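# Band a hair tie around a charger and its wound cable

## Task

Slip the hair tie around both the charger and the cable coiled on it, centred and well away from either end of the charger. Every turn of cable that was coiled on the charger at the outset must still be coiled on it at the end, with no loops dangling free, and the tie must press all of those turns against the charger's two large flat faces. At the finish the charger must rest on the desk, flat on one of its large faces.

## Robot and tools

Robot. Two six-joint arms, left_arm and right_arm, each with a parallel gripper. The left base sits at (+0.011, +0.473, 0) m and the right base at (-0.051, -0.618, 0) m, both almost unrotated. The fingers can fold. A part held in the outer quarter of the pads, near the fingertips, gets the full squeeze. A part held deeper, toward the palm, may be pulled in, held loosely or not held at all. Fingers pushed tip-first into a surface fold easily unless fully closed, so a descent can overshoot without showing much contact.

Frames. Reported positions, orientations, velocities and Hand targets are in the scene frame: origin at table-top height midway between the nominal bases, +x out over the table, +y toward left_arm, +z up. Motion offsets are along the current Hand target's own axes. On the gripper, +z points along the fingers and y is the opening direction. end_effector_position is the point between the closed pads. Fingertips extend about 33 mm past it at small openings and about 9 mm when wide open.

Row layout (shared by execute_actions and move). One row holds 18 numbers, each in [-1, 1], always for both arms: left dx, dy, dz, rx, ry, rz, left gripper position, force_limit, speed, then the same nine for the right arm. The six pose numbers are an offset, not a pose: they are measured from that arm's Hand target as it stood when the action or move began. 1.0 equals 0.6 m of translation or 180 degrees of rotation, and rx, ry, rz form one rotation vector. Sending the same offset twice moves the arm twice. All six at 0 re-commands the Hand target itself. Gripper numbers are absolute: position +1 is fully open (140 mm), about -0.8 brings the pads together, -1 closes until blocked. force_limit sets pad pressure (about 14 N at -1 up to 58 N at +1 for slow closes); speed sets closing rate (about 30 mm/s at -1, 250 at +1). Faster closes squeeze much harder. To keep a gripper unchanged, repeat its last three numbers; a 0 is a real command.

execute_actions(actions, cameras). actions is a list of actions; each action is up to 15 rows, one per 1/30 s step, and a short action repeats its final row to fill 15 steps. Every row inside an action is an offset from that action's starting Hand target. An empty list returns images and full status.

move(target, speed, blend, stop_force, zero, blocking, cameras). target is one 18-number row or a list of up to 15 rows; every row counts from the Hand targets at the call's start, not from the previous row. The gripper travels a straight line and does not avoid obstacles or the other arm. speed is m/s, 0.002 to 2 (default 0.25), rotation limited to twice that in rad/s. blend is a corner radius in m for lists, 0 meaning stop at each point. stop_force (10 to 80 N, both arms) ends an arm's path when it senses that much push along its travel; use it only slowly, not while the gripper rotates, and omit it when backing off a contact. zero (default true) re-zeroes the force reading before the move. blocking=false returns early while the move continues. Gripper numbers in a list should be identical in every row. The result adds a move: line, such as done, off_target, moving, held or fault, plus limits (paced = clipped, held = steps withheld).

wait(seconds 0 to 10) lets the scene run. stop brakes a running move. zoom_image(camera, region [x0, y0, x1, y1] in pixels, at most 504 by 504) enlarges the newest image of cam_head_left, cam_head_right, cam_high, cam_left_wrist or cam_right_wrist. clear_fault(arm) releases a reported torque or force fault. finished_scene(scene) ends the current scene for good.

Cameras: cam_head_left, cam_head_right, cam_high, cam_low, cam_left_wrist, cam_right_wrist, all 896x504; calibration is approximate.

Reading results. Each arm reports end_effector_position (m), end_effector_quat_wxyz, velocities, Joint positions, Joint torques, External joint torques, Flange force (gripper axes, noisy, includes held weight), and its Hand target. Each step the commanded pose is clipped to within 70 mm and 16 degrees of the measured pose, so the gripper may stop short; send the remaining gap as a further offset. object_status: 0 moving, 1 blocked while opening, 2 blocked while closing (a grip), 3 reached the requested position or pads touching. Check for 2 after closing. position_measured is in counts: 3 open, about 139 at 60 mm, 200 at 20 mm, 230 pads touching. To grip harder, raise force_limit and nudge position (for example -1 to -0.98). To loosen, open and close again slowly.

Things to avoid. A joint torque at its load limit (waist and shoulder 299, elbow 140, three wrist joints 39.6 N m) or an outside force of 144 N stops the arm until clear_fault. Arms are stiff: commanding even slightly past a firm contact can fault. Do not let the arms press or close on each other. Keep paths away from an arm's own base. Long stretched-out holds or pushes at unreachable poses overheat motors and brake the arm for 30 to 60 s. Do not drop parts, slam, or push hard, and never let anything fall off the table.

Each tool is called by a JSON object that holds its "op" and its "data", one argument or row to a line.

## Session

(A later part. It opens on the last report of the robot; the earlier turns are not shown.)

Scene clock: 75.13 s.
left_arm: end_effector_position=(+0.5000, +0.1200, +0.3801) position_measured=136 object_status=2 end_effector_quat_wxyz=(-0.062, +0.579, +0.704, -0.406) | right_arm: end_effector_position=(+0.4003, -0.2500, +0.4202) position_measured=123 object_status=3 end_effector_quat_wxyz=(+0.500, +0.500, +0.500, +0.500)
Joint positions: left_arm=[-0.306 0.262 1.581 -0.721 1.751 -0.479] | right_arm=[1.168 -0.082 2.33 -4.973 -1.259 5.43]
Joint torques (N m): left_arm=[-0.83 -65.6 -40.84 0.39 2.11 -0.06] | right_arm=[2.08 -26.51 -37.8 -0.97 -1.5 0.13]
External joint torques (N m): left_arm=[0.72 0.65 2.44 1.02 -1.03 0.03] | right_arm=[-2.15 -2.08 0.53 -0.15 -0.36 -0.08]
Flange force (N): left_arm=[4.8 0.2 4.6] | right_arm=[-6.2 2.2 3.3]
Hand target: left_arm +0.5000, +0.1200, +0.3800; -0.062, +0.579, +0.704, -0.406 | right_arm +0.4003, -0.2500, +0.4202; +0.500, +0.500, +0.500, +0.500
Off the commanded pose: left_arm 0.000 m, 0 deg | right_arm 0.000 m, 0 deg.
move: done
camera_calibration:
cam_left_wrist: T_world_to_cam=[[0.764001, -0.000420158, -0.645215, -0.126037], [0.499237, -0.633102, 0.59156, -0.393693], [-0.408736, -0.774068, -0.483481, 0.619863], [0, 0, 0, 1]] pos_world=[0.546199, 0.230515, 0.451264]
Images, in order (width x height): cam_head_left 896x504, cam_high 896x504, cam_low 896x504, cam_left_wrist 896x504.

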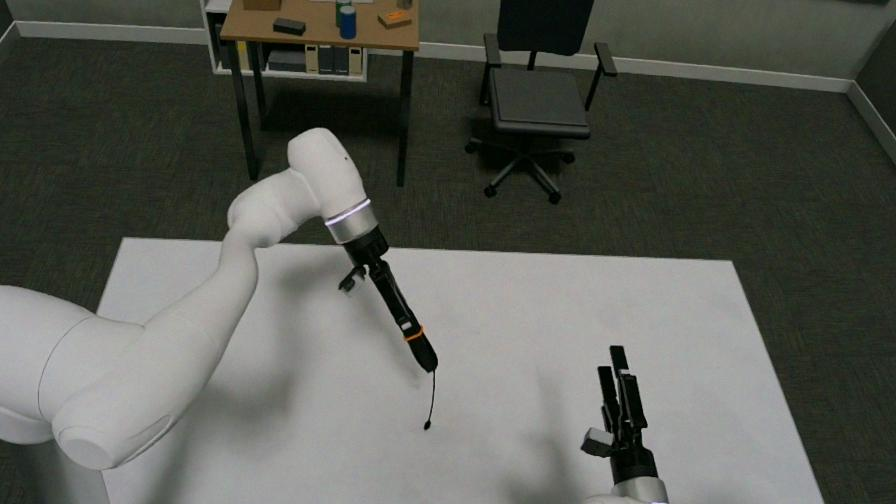

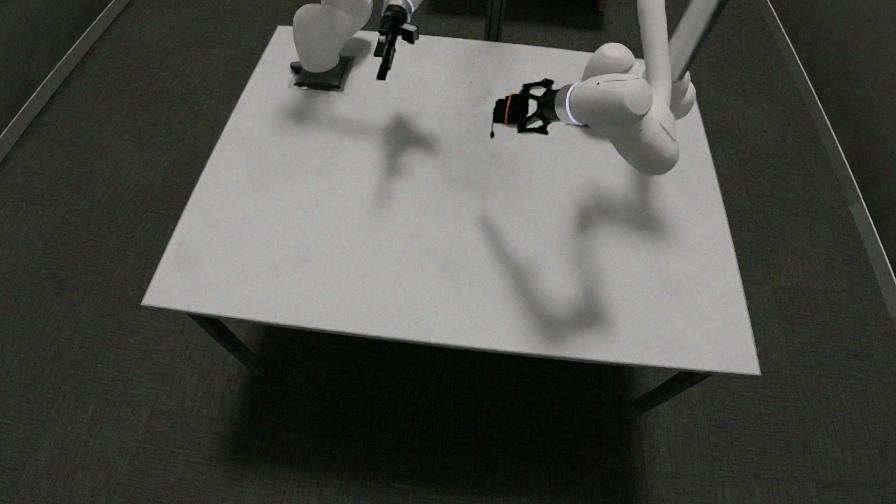

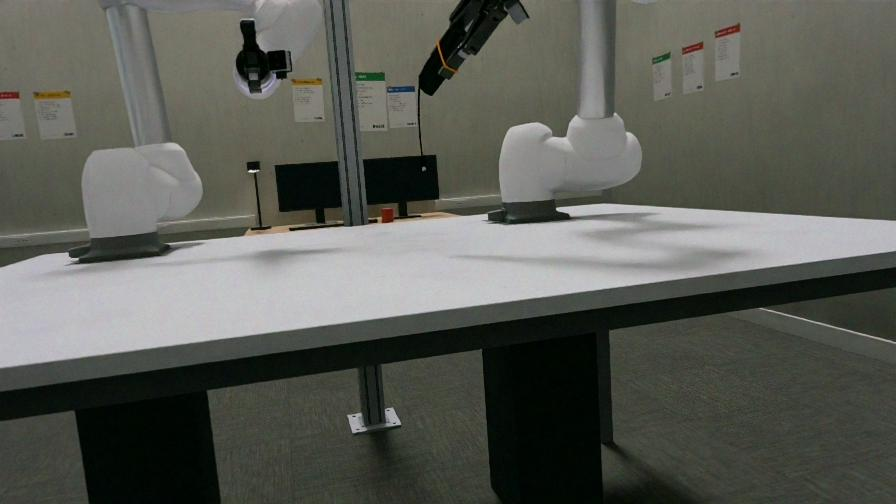

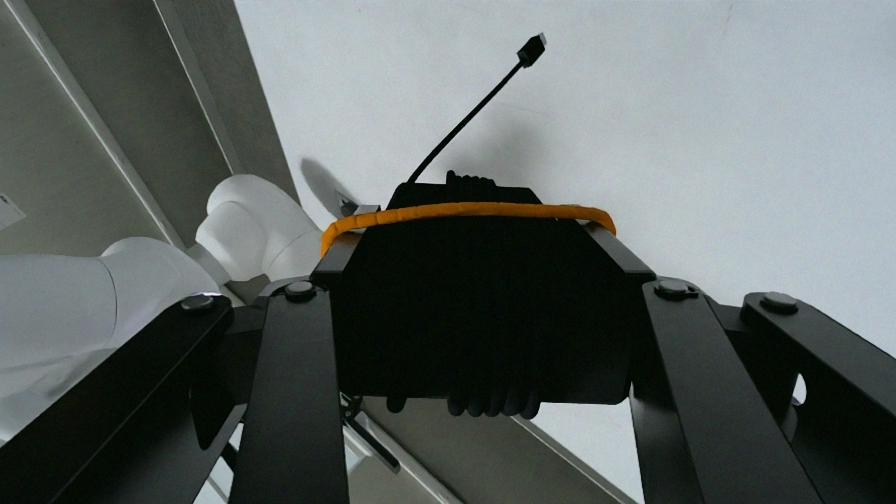

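{"op": "move", "data": {
  "target": [0,0,0,0.1363,-0.0543,-0.0957,-1,-1,-1,0,0,0,0,0,0,0.05,0.3,-1],
  "speed": 0.2,
  "cameras": ["cam_left_wrist","cam_low","cam_high","cam_head_left"]
}}

{"op": "zoom_image", "data": {
  "camera": "cam_left_wrist",
  "region": [340, 140, 600, 260]
}}

{"op": "zoom_image", "data": {
  "camera": "cam_low",
  "region": [360, 60, 520, 200]
}}

Scene clock: 77.93 s.
left_arm: end_effector_position=(+0.5000, +0.1200, +0.3801) position_measured=136 object_status=2 end_effector_quat_wxyz=(-0.183, +0.406, +0.683, -0.579) | right_arm: end_effector_position=(+0.4003, -0.2500, +0.4202) position_measured=123 object_status=3 end_effector_quat_wxyz=(+0.500, +0.500, +0.500, +0.500)
Joint positions: left_arm=[-0.222 0.404 1.641 -1.022 1.949 -0.676] | right_arm=[1.168 -0.082 2.33 -4.973 -1.259 5.43]
Joint torques (N m): left_arm=[-0.81 -77.18 -36.09 -1.25 2.96 -0.08] | right_arm=[1.93 -26.51 -37.51 -1.01 -1.51 0.12]
External joint torques (N m): left_arm=[0.81 2.43 2 1.31 -1.31 0.04] | right_arm=[-1.96 -1.99 0.15 -0.12 -0.35 -0.07]
Flange force (N): left_arm=[2.9 4.7 1.7] | right_arm=[-5.3 2.5 3.1]
Hand target: left_arm +0.5000, +0.1200, +0.3800; -0.183, +0.406, +0.683, -0.579 | right_arm +0.4003, -0.2500, +0.4202; +0.500, +0.500, +0.500, +0.500
Off the commanded pose: left_arm 0.000 m, 0 deg | right_arm 0.000 m, 0 deg.
move: done
camera_calibration:
cam_left_wrist: T_world_to_cam=[[0.340035, -0.0000203874, -0.940413, 0.198102], [0.820336, -0.488938, 0.296628, -0.459375], [-0.459809, -0.872319, -0.166239, 0.536518], [0, 0, 0, 1]] pos_world=[0.556177, 0.243412, 0.411751]
Images, in order (width x height): cam_head_left 896x504, cam_high 896x504, cam_low 896x504, cam_left_wrist 896x504.

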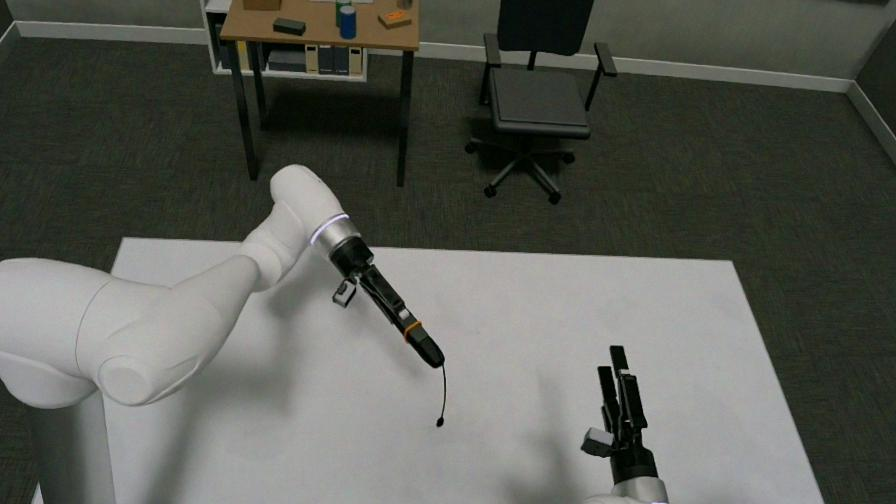

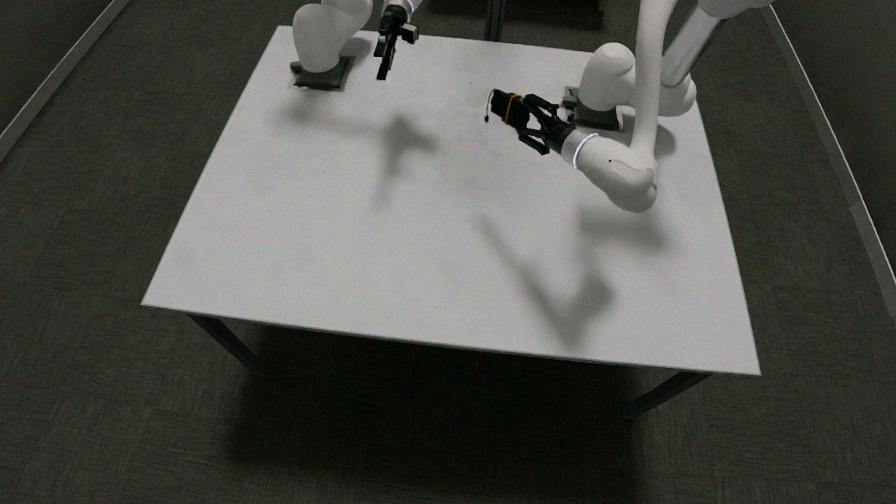

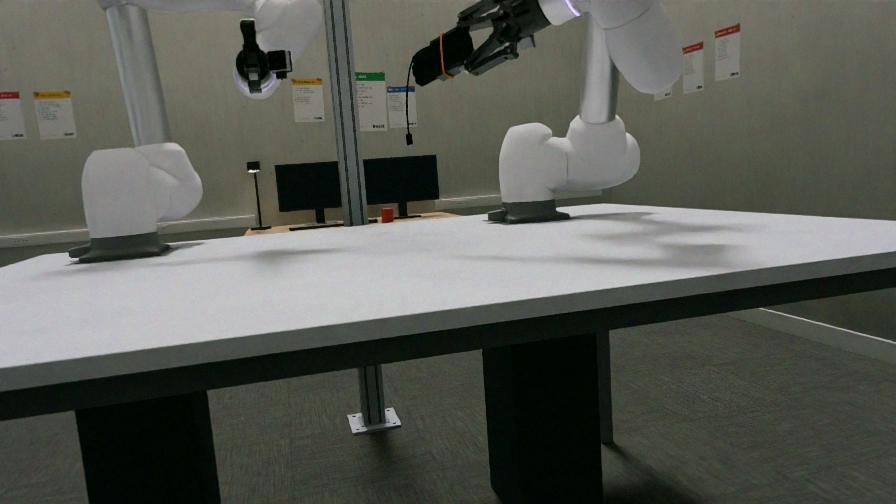

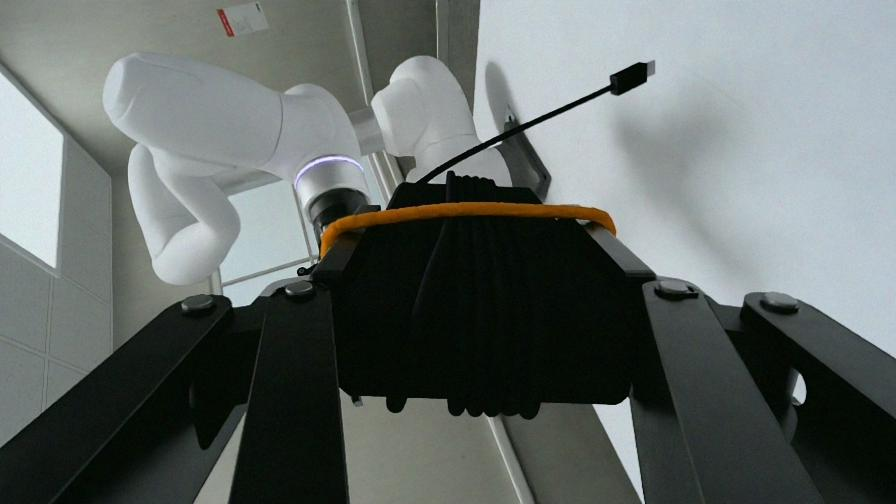

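Scaled by 1.938 from the camera's 896x504 image, which has a finer 1280x720 frame.

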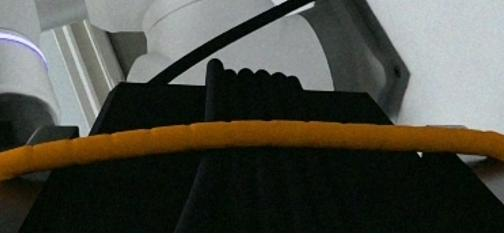

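Scaled by 3.150 from the camera's 896x504 image, which has a finer 1280x720 frame.

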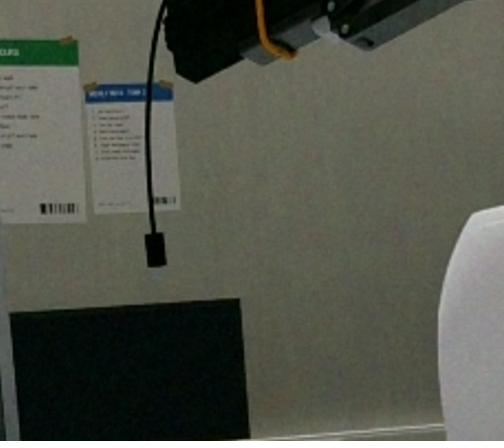

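{"op": "move", "data": {
  "target": [-0.2638,0.1938,0.0355,-0.1692,-0.2417,0.3624,-1,-1,-1,0,0,0,0,0,0,0.05,0.3,-1],
  "speed": 0.22,
  "cameras": ["all"]
}}

{"op": "zoom_image", "data": {
  "camera": "cam_high",
  "region": [400, 80, 560, 200]
}}

{"op": "zoom_image", "data": {
  "camera": "cam_left_wrist",
  "region": [340, 140, 600, 260]
}}

{"op": "zoom_image", "data": {
  "camera": "cam_head_left",
  "region": [400, 280, 560, 400]
}}

Scene clock: 84.23 s.
left_arm: end_effector_position=(+0.6200, -0.0149, +0.2999) position_measured=136 object_status=2 end_effector_quat_wxyz=(+0.500, +0.500, +0.500, -0.500) | right_arm: end_effector_position=(+0.4003, -0.2500, +0.4202) position_measured=123 object_status=3 end_effector_quat_wxyz=(+0.500, +0.500, +0.500, +0.500)
Joint positions: left_arm=[-0.292 0.425 1.988 -1.802 1.368 0.866] | right_arm=[1.168 -0.082 2.33 -4.973 -1.259 5.43]
Joint torques (N m): left_arm=[0.03 -68.92 -27.85 -3.77 3.69 -0.02] | right_arm=[1.76 -26.28 -37.72 -0.98 -1.52 0.1]
External joint torques (N m): left_arm=[-0.18 1.54 2.37 1.37 -1.6 0.02] | right_arm=[-1.79 -2.35 0.35 -0.13 -0.34 -0.05]
Flange force (N): left_arm=[2.0 -2.4 -0.4] | right_arm=[-6.0 2.7 2.4]
Hand target: left_arm +0.6200, -0.0149, +0.2999; +0.500, +0.500, +0.500, -0.500 | right_arm +0.4003, -0.2500, +0.4202; +0.500, +0.500, +0.500, +0.500
Off the commanded pose: left_arm 0.000 m, 0 deg | right_arm 0.000 m, 0 deg.
move: done
camera_calibration:
cam_left_wrist: T_world_to_cam=[[0.999998, -0.00165218, -0.00133093, -0.608982], [0.00182902, 0.353481, 0.93544, -0.271629], [-0.00107505, -0.93544, 0.353484, 0.0195434], [0, 0, 0, 1]] pos_world=[0.609498, 0.113291, 0.246374]
cam_right_wrist: T_world_to_cam=[[-0.00285178, -0.00741648, 0.999968, -0.411764], [-0.358586, -0.933463, -0.00794587, -0.0832845], [0.933492, -0.358597, 0.0000025843, -0.320781], [0, 0, 0, 1]] pos_world=[0.268408, -0.195828, 0.41109]

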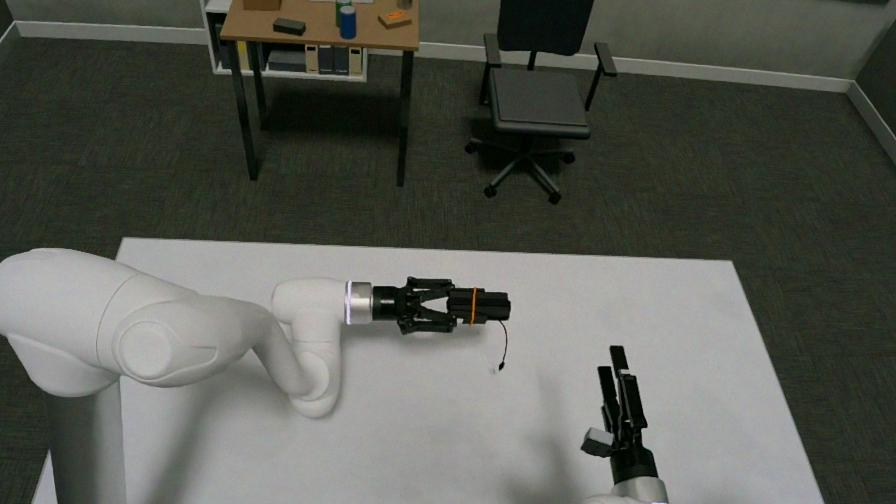

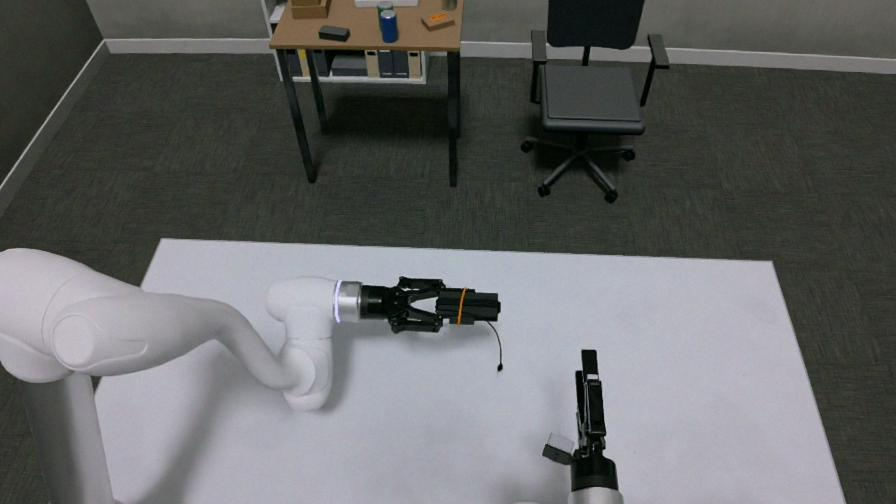

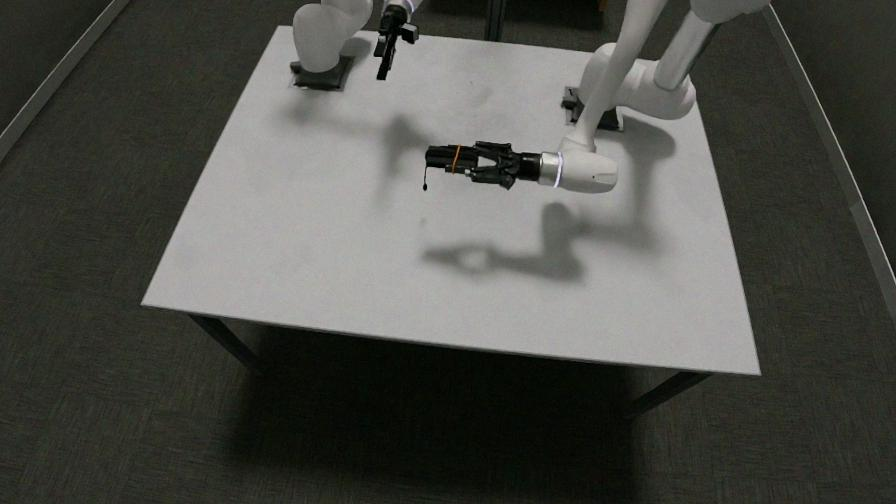

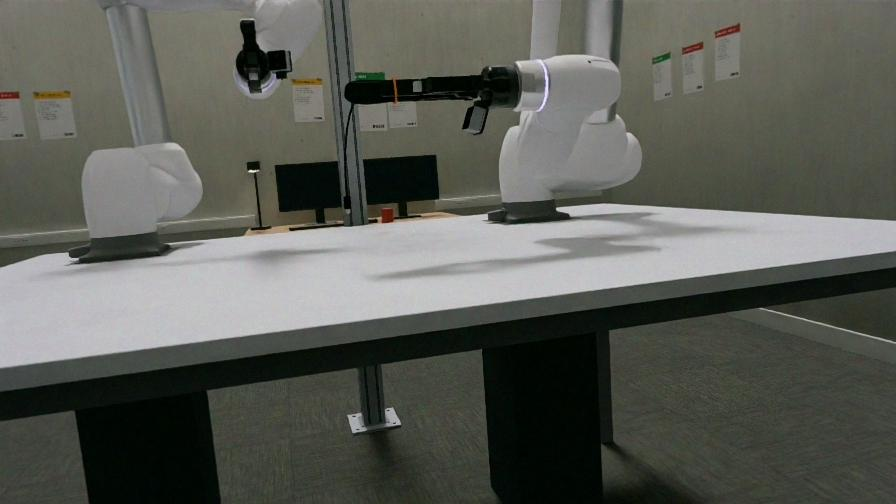

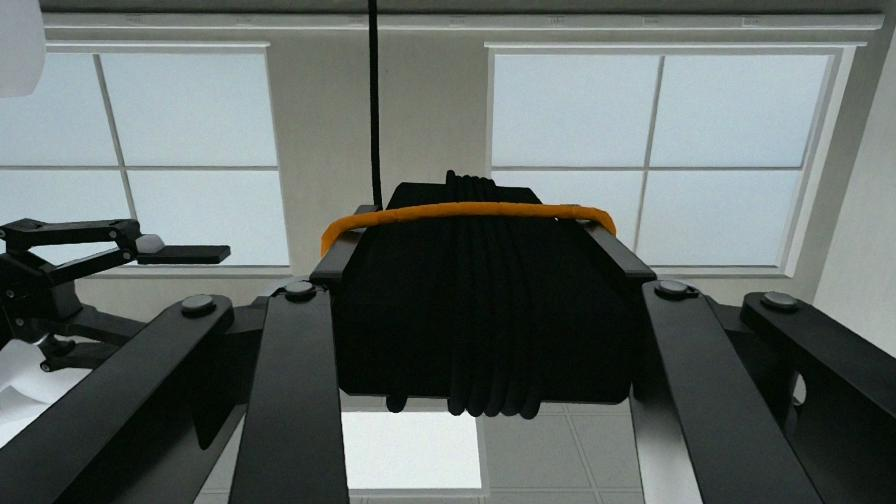

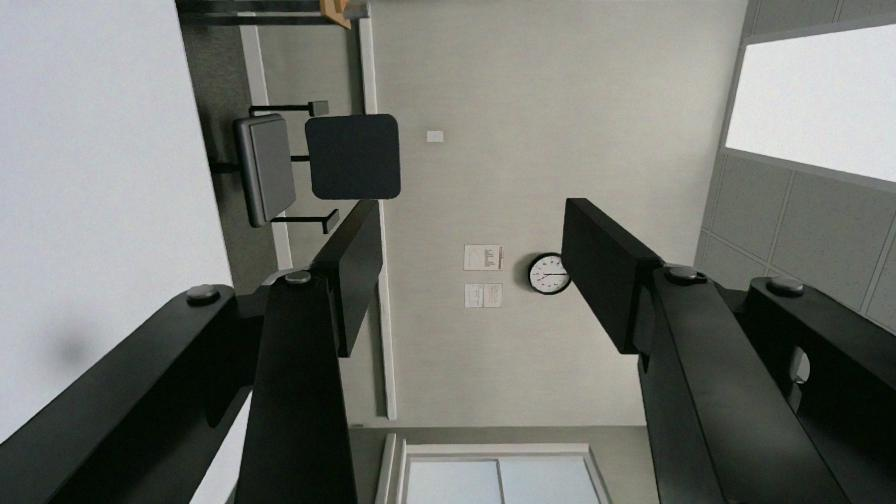

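Scaled by 3.150 from the camera's 896x504 image, which has a finer 1280x720 frame.

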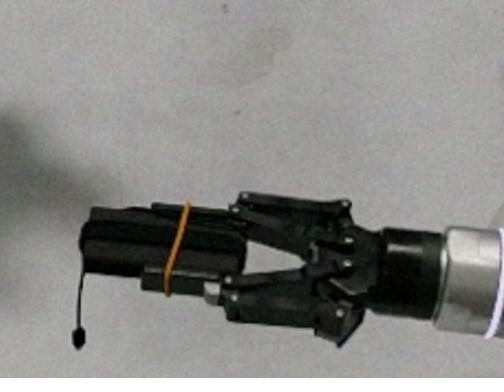

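Scaled by 1.938 from the camera's 896x504 image, which has a finer 1280x720 frame.

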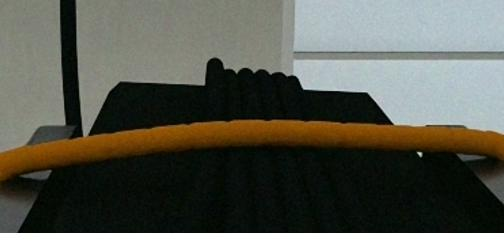

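Scaled by 3.150 from the camera's 896x504 image, which has a finer 1280x720 frame.

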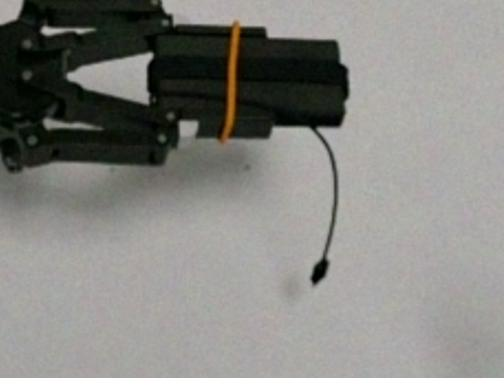

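{"op": "move", "data": {
  "target": [
    [0,0,0,0,0,0,-1,-1,-1,0.4217,-0.2010,0,0,0,0,0.05,0.3,-1],
    [0,0,0,0,0,0,-1,-1,-1,0.4217,-0.2010,0.20,0,0,0,0.05,0.3,-1]
  ],
  "speed": [0.25,0.12],
  "blend": [0.02,0],
  "cameras": ["cam_right_wrist","cam_low","cam_head_right","cam_left_wrist"]
}}

{"op": "zoom_image", "data": {
  "camera": "cam_right_wrist",
  "region": [260, 60, 660, 420]
}}

Scene clock: 87.83 s.
left_arm: end_effector_position=(+0.6200, -0.0149, +0.2999) position_measured=136 object_status=2 end_effector_quat_wxyz=(+0.500, +0.500, +0.500, -0.500) | right_arm: end_effector_position=(+0.5201, +0.0030, +0.2994) position_measured=123 object_status=3 end_effector_quat_wxyz=(+0.500, +0.500, +0.500, +0.500)
Joint positions: left_arm=[-0.292 0.425 1.988 -1.802 1.368 0.866] | right_arm=[1.152 0.468 1.915 -5.025 -1.286 5.57]
Joint torques (N m): left_arm=[-0.37 -69.97 -27.82 -3.64 3.65 -0.05] | right_arm=[1.84 -77.67 -33.89 -0.7 -1.7 0.08]
External joint torques (N m): left_arm=[0.4 1.63 2.15 1.23 -1.55 0.05] | right_arm=[-1.71 -3.9 0.09 -0.14 -0.44 -0.03]
Flange force (N): left_arm=[2.2 -1.7 -1.0] | right_arm=[-5.5 4.6 0.3]
Hand target: left_arm +0.6200, -0.0149, +0.2999; +0.500, +0.500, +0.500, -0.500 | right_arm +0.5201, +0.0030, +0.2994; +0.500, +0.500, +0.500, +0.500
Off the commanded pose: left_arm 0.000 m, 0 deg | right_arm 0.000 m, 0 deg.
move: done
camera_calibration:
cam_left_wrist: T_world_to_cam=[[0.999998, -0.00165218, -0.00133093, -0.608982], [0.00182902, 0.353481, 0.93544, -0.271629], [-0.00107505, -0.93544, 0.353484, 0.0195434], [0, 0, 0, 1]] pos_world=[0.609498, 0.113291, 0.246374]
cam_right_wrist: T_world_to_cam=[[-0.00288633, -0.00751078, 0.999968, -0.28873], [-0.358465, -0.933508, -0.00804629, 0.194923], [0.933539, -0.358477, 0.0000020569, -0.341784], [0, 0, 0, 1]] pos_world=[0.388108, 0.0572719, 0.29029]
Images, in order (width x height): cam_head_right 896x504, cam_low 896x504, cam_left_wrist 896x504, cam_right_wrist 896x504.

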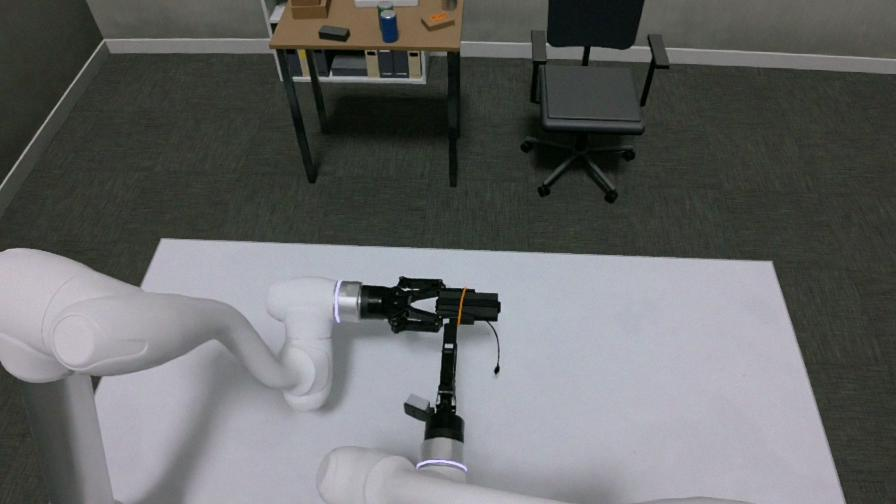

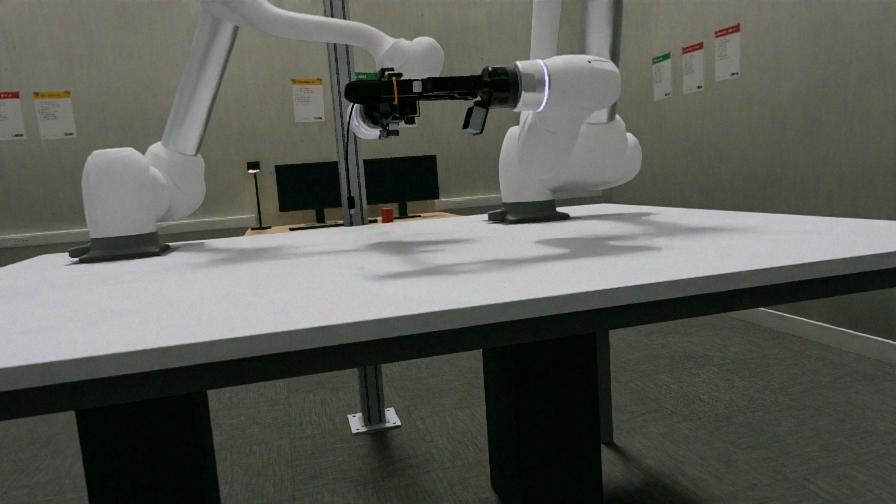

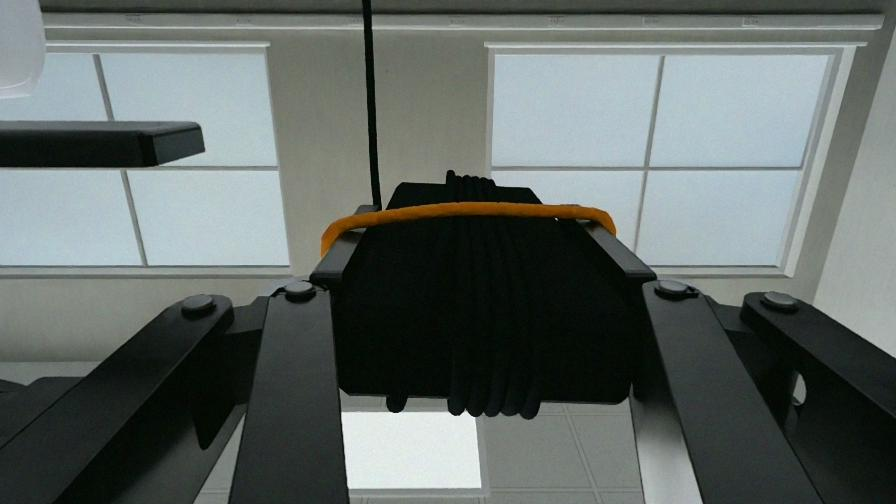

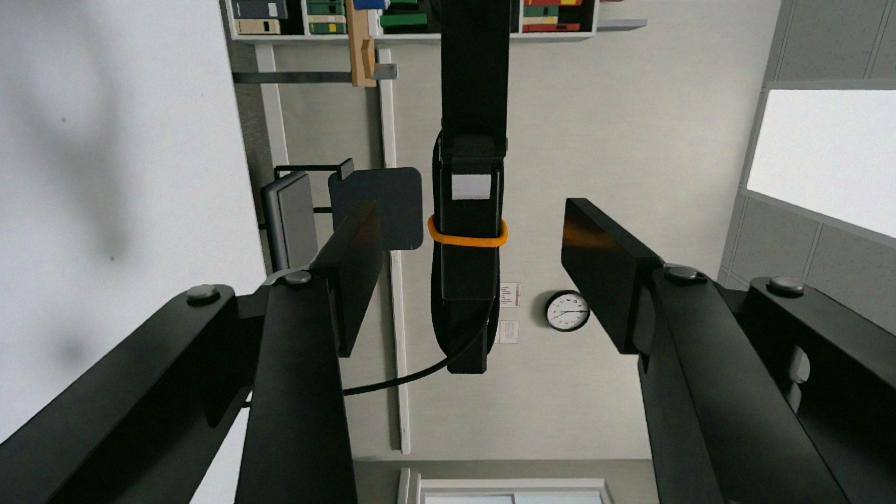

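Scaled by 1.260 from the camera's 896x504 image, which has a finer 1280x720 frame.

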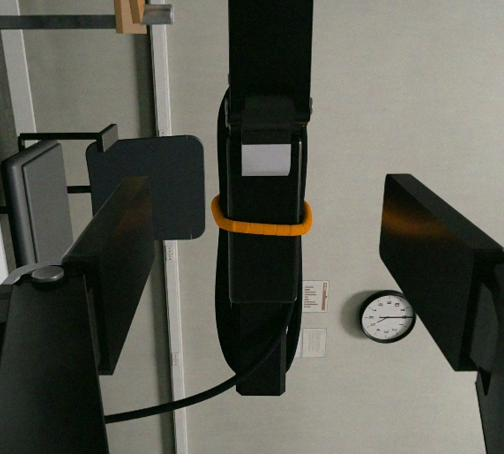

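{"op": "move", "data": {
  "target": [0,0,0,0,0,0,-1,-1,-1,0.0058,0.0,0.1465,0,0,0,0.05,0.3,-1],
  "speed": 0.1,
  "cameras": ["cam_right_wrist","cam_low","cam_head_right","cam_left_wrist"]
}}

{"op": "zoom_image", "data": {
  "camera": "cam_right_wrist",
  "region": [260, 60, 660, 420]
}}

{"op": "zoom_image", "data": {
  "camera": "cam_low",
  "region": [330, 40, 490, 160]
}}

{"op": "zoom_image", "data": {
  "camera": "cam_head_right",
  "region": [400, 260, 540, 400]
}}

Scene clock: 89.87 s.
left_arm: end_effector_position=(+0.6200, -0.0149, +0.2999) position_measured=136 object_status=2 end_effector_quat_wxyz=(+0.500, +0.500, +0.500, -0.500) | right_arm: end_effector_position=(+0.6080, +0.0065, +0.2994) position_measured=123 object_status=3 end_effector_quat_wxyz=(+0.500, +0.500, +0.500, +0.500)
Joint positions: left_arm=[-0.292 0.425 1.988 -1.802 1.368 0.866] | right_arm=[1.04 0.515 1.834 -5.103 -1.201 5.564]
Joint torques (N m): left_arm=[-0.87 -70.67 -27.89 -3.64 3.68 -0.07] | right_arm=[-0.14 -82.3 -35.08 -0.36 -1.8 0.17]
External joint torques (N m): left_arm=[0.86 2.7 2.38 1.24 -1.58 0.07] | right_arm=[0.31 -4.98 0.12 -0.17 -0.33 -0.12]
Flange force (N): left_arm=[3.7 -0.7 -1.5] | right_arm=[-5.2 5.7 -3.4]
Hand target: left_arm +0.6200, -0.0149, +0.2999; +0.500, +0.500, +0.500, -0.500 | right_arm +0.6080, +0.0065, +0.2994; +0.500, +0.500, +0.500, +0.500
Off the commanded pose: left_arm 0.000 m, 0 deg | right_arm 0.000 m, 0 deg.
move: done
camera_calibration:
cam_left_wrist: T_world_to_cam=[[0.999998, -0.00165218, -0.00133093, -0.608982], [0.00182902, 0.353481, 0.93544, -0.271629], [-0.00107505, -0.93544, 0.353484, 0.0195434], [0, 0, 0, 1]] pos_world=[0.609498, 0.113291, 0.246374]
cam_right_wrist: T_world_to_cam=[[-0.00285107, -0.00741721, 0.999968, -0.288473], [-0.358465, -0.933509, -0.0079463, 0.22967], [0.933539, -0.358477, 0.0000026865, -0.422587], [0, 0, 0, 1]] pos_world=[0.476008, 0.0607719, 0.29029]
Images, in order (width x height): cam_head_right 896x504, cam_low 896x504, cam_left_wrist 896x504, cam_right_wrist 896x504.

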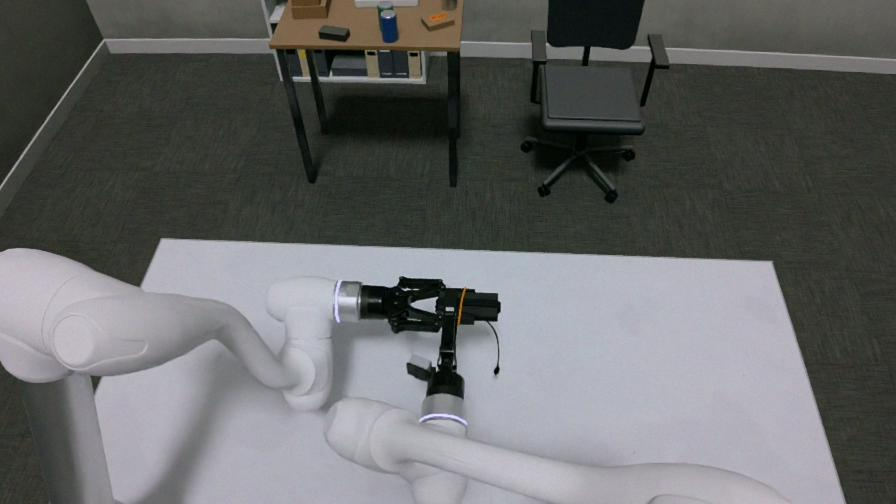

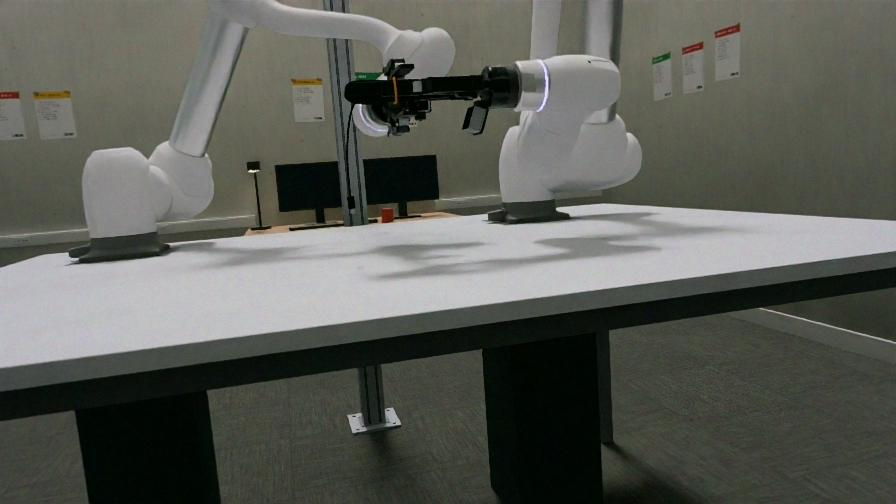

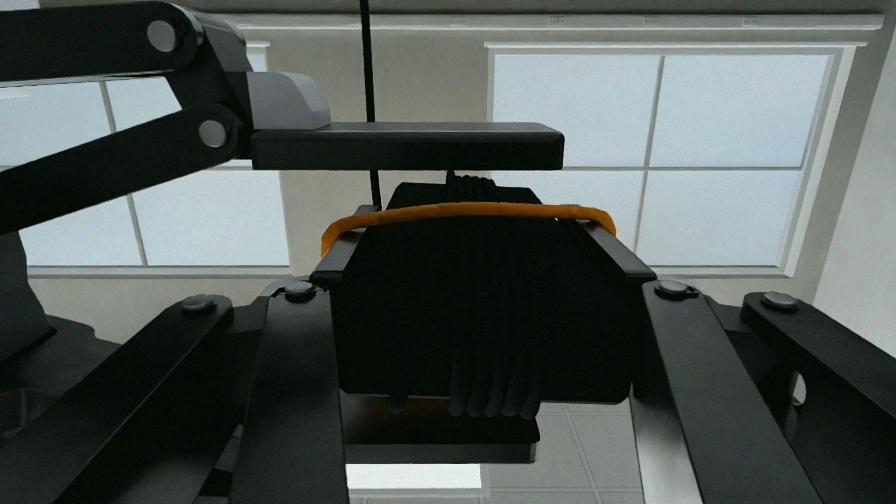

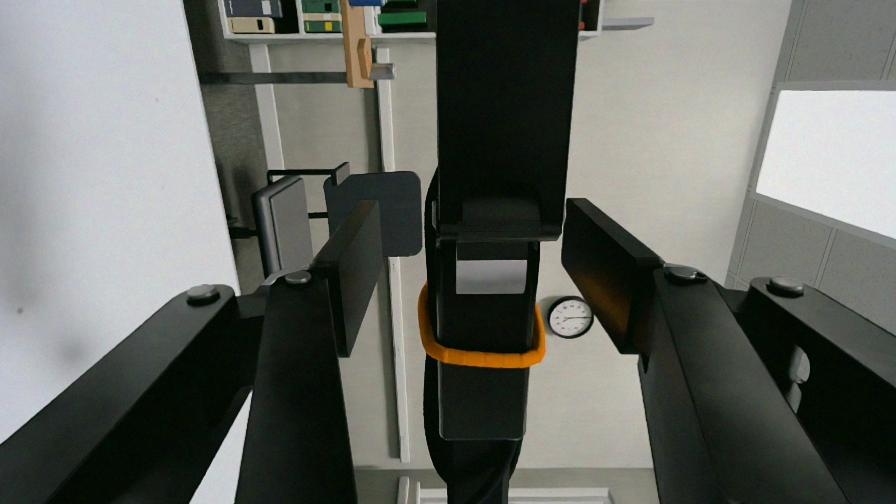

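Scaled by 1.260 from the camera's 896x504 image, which has a finer 1280x720 frame.

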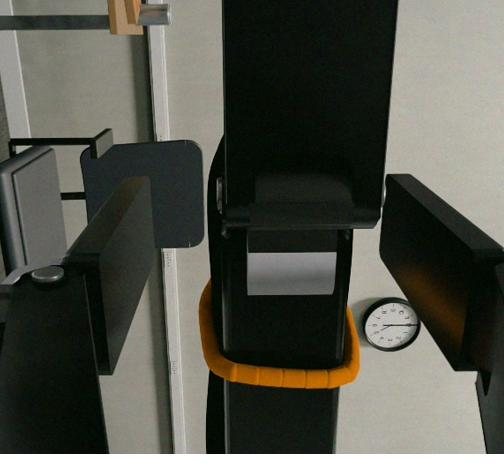

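Scaled by 3.150 from the camera's 896x504 image, which has a finer 1280x720 frame.

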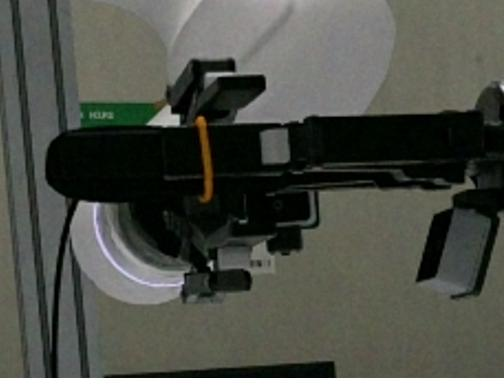

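Scaled by 3.600 from the camera's 896x504 image, which has a finer 1280x720 frame.

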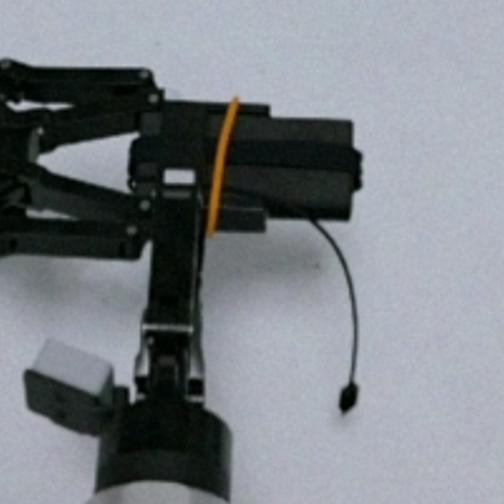

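{"op": "execute_actions", "data": {
  "actions": [
    [[0,0,0,0,0,0,-1,-1,-1,0,0,0,0,0,0,-1,0,-1]],
    [[0,0,0,0,0,0,-1,-1,-1,0,0,0,0,0,0,-1,0,-1]],
    [[0,0,0,0,0,0,-1,-1,-1,0,0,0,0,0,0,-1,0,-1]],
    [[0,0,0,0,0,0,-1,-1,-1,0,0,0,0,0,0,-1,0,-1]]
  ],
  "cameras": ["cam_right_wrist","cam_low","cam_left_wrist"]
}}

{"op": "zoom_image", "data": {
  "camera": "cam_right_wrist",
  "region": [260, 60, 660, 420]
}}

{"op": "zoom_image", "data": {
  "camera": "cam_low",
  "region": [330, 40, 490, 160]
}}

Scene clock: 92.47 s.
left_arm: end_effector_position=(+0.6200, -0.0149, +0.2999) position_measured=136 object_status=2 end_effector_quat_wxyz=(+0.500, +0.500, +0.500, -0.500) | right_arm: end_effector_position=(+0.6081, +0.0065, +0.2994) position_measured=190 object_status=2 end_effector_quat_wxyz=(+0.500, +0.500, +0.500, +0.500)
Joint positions: left_arm=[-0.292 0.425 1.988 -1.802 1.368 0.866] | right_arm=[1.039 0.515 1.834 -5.104 -1.201 5.564]
Joint torques (N m): left_arm=[-3.8 -79.41 -34.25 -6.11 6.82 0.26] | right_arm=[4.77 -71.8 -30.36 1.23 2.8 0.33]
External joint torques (N m): left_arm=[3.85 10.88 8.62 3.7 -4.71 -0.26] | right_arm=[-4.67 -15.49 -4.65 -1.77 -4.94 -0.28]
External joint torques at the end of the 1st action: left_arm=[0.56 2.45 2.01 1.25 -1.53 0.05] | right_arm=[-2.23 -4.04 0.3 -0.16 -0.38 -0.07]
External joint torques at the end of the 2nd action: left_arm=[0.43 2.5 2.38 1.25 -1.55 0.08] | right_arm=[-1.76 -4.33 0.25 -0.16 -0.41 -0.1]
External joint torques at the end of the 3rd action: left_arm=[4.46 14.4 10.03 4.09 -5.77 -0.26] | right_arm=[-4.43 -18.31 -6.38 -2.42 -5.72 -0.19]
Flange force (N): left_arm=[14.6 -0.8 -6.3] | right_arm=[-11.5 16.6 -1.6]
Flange force at the end of the 1st action (N): left_arm=[3.2 -0.4 -1.0] | right_arm=[-6.4 4.4 0.0]
Flange force at the end of the 2nd action (N): left_arm=[3.5 -1.1 -0.9] | right_arm=[-6.3 4.8 -0.7]
Flange force at the end of the 3rd action (N): left_arm=[19.4 0.9 -6.2] | right_arm=[-11.6 19.7 -2.0]
Hand target: left_arm +0.6200, -0.0149, +0.2999; +0.500, +0.500, +0.500, -0.500 | right_arm +0.6080, +0.0065, +0.2994; +0.500, +0.500, +0.500, +0.500
Off the commanded pose: left_arm 0.000 m, 0 deg | right_arm 0.000 m, 0 deg.
camera_calibration:
cam_left_wrist: T_world_to_cam=[[0.999998, -0.00165218, -0.00133093, -0.608982], [0.00182902, 0.353481, 0.93544, -0.271629], [-0.00107505, -0.93544, 0.353484, 0.0195434], [0, 0, 0, 1]] pos_world=[0.609498, 0.113291, 0.246374]
cam_right_wrist: T_world_to_cam=[[-0.00288705, -0.00751004, 0.999968, -0.28845], [-0.358586, -0.933462, -0.00804585, 0.229789], [0.933492, -0.358597, 0.0000019546, -0.422651], [0, 0, 0, 1]] pos_world=[0.476108, 0.0607719, 0.29029]
Images, in order (width x height): cam_low 896x504, cam_left_wrist 896x504, cam_right_wrist 896x504.

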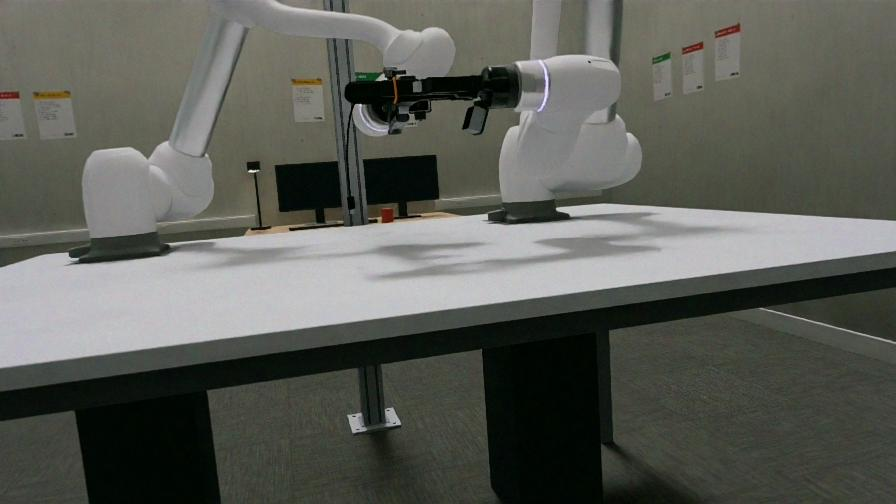

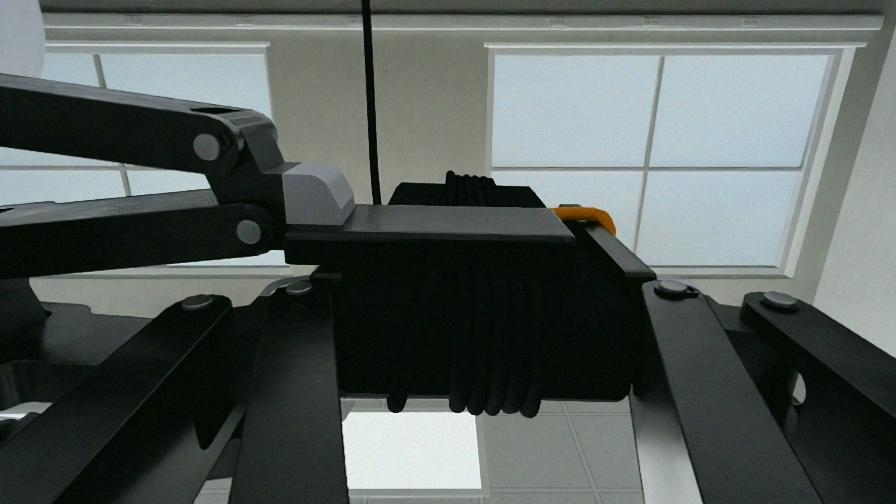

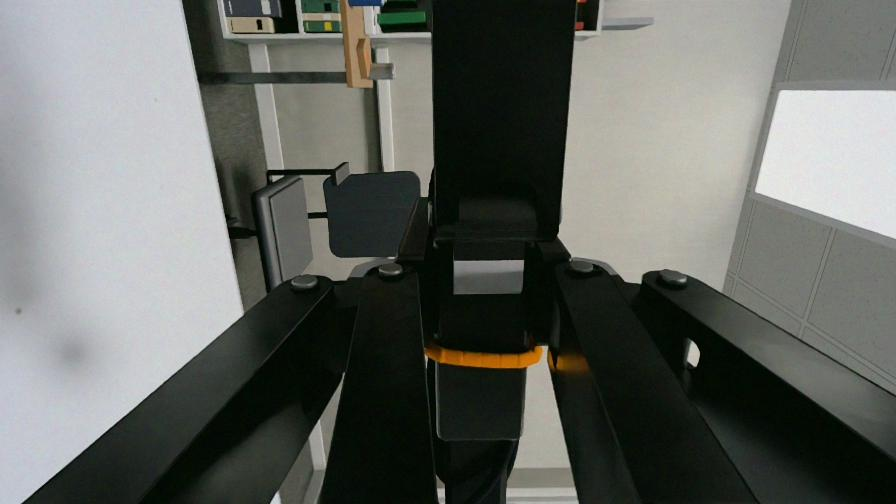

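Scaled by 1.260 from the camera's 896x504 image, which has a finer 1280x720 frame.

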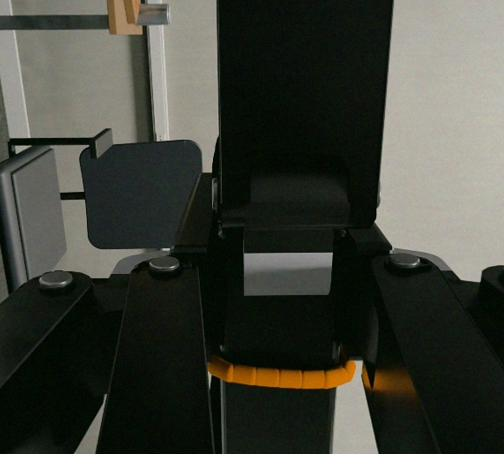

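Scaled by 3.150 from the camera's 896x504 image, which has a finer 1280x720 frame.

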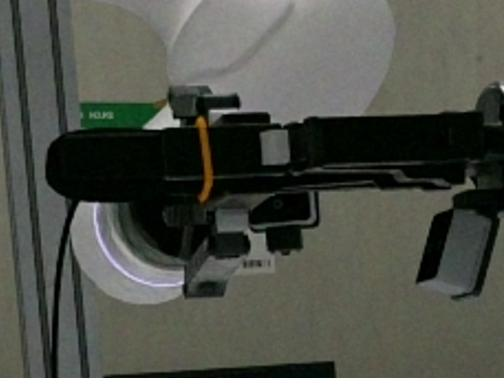

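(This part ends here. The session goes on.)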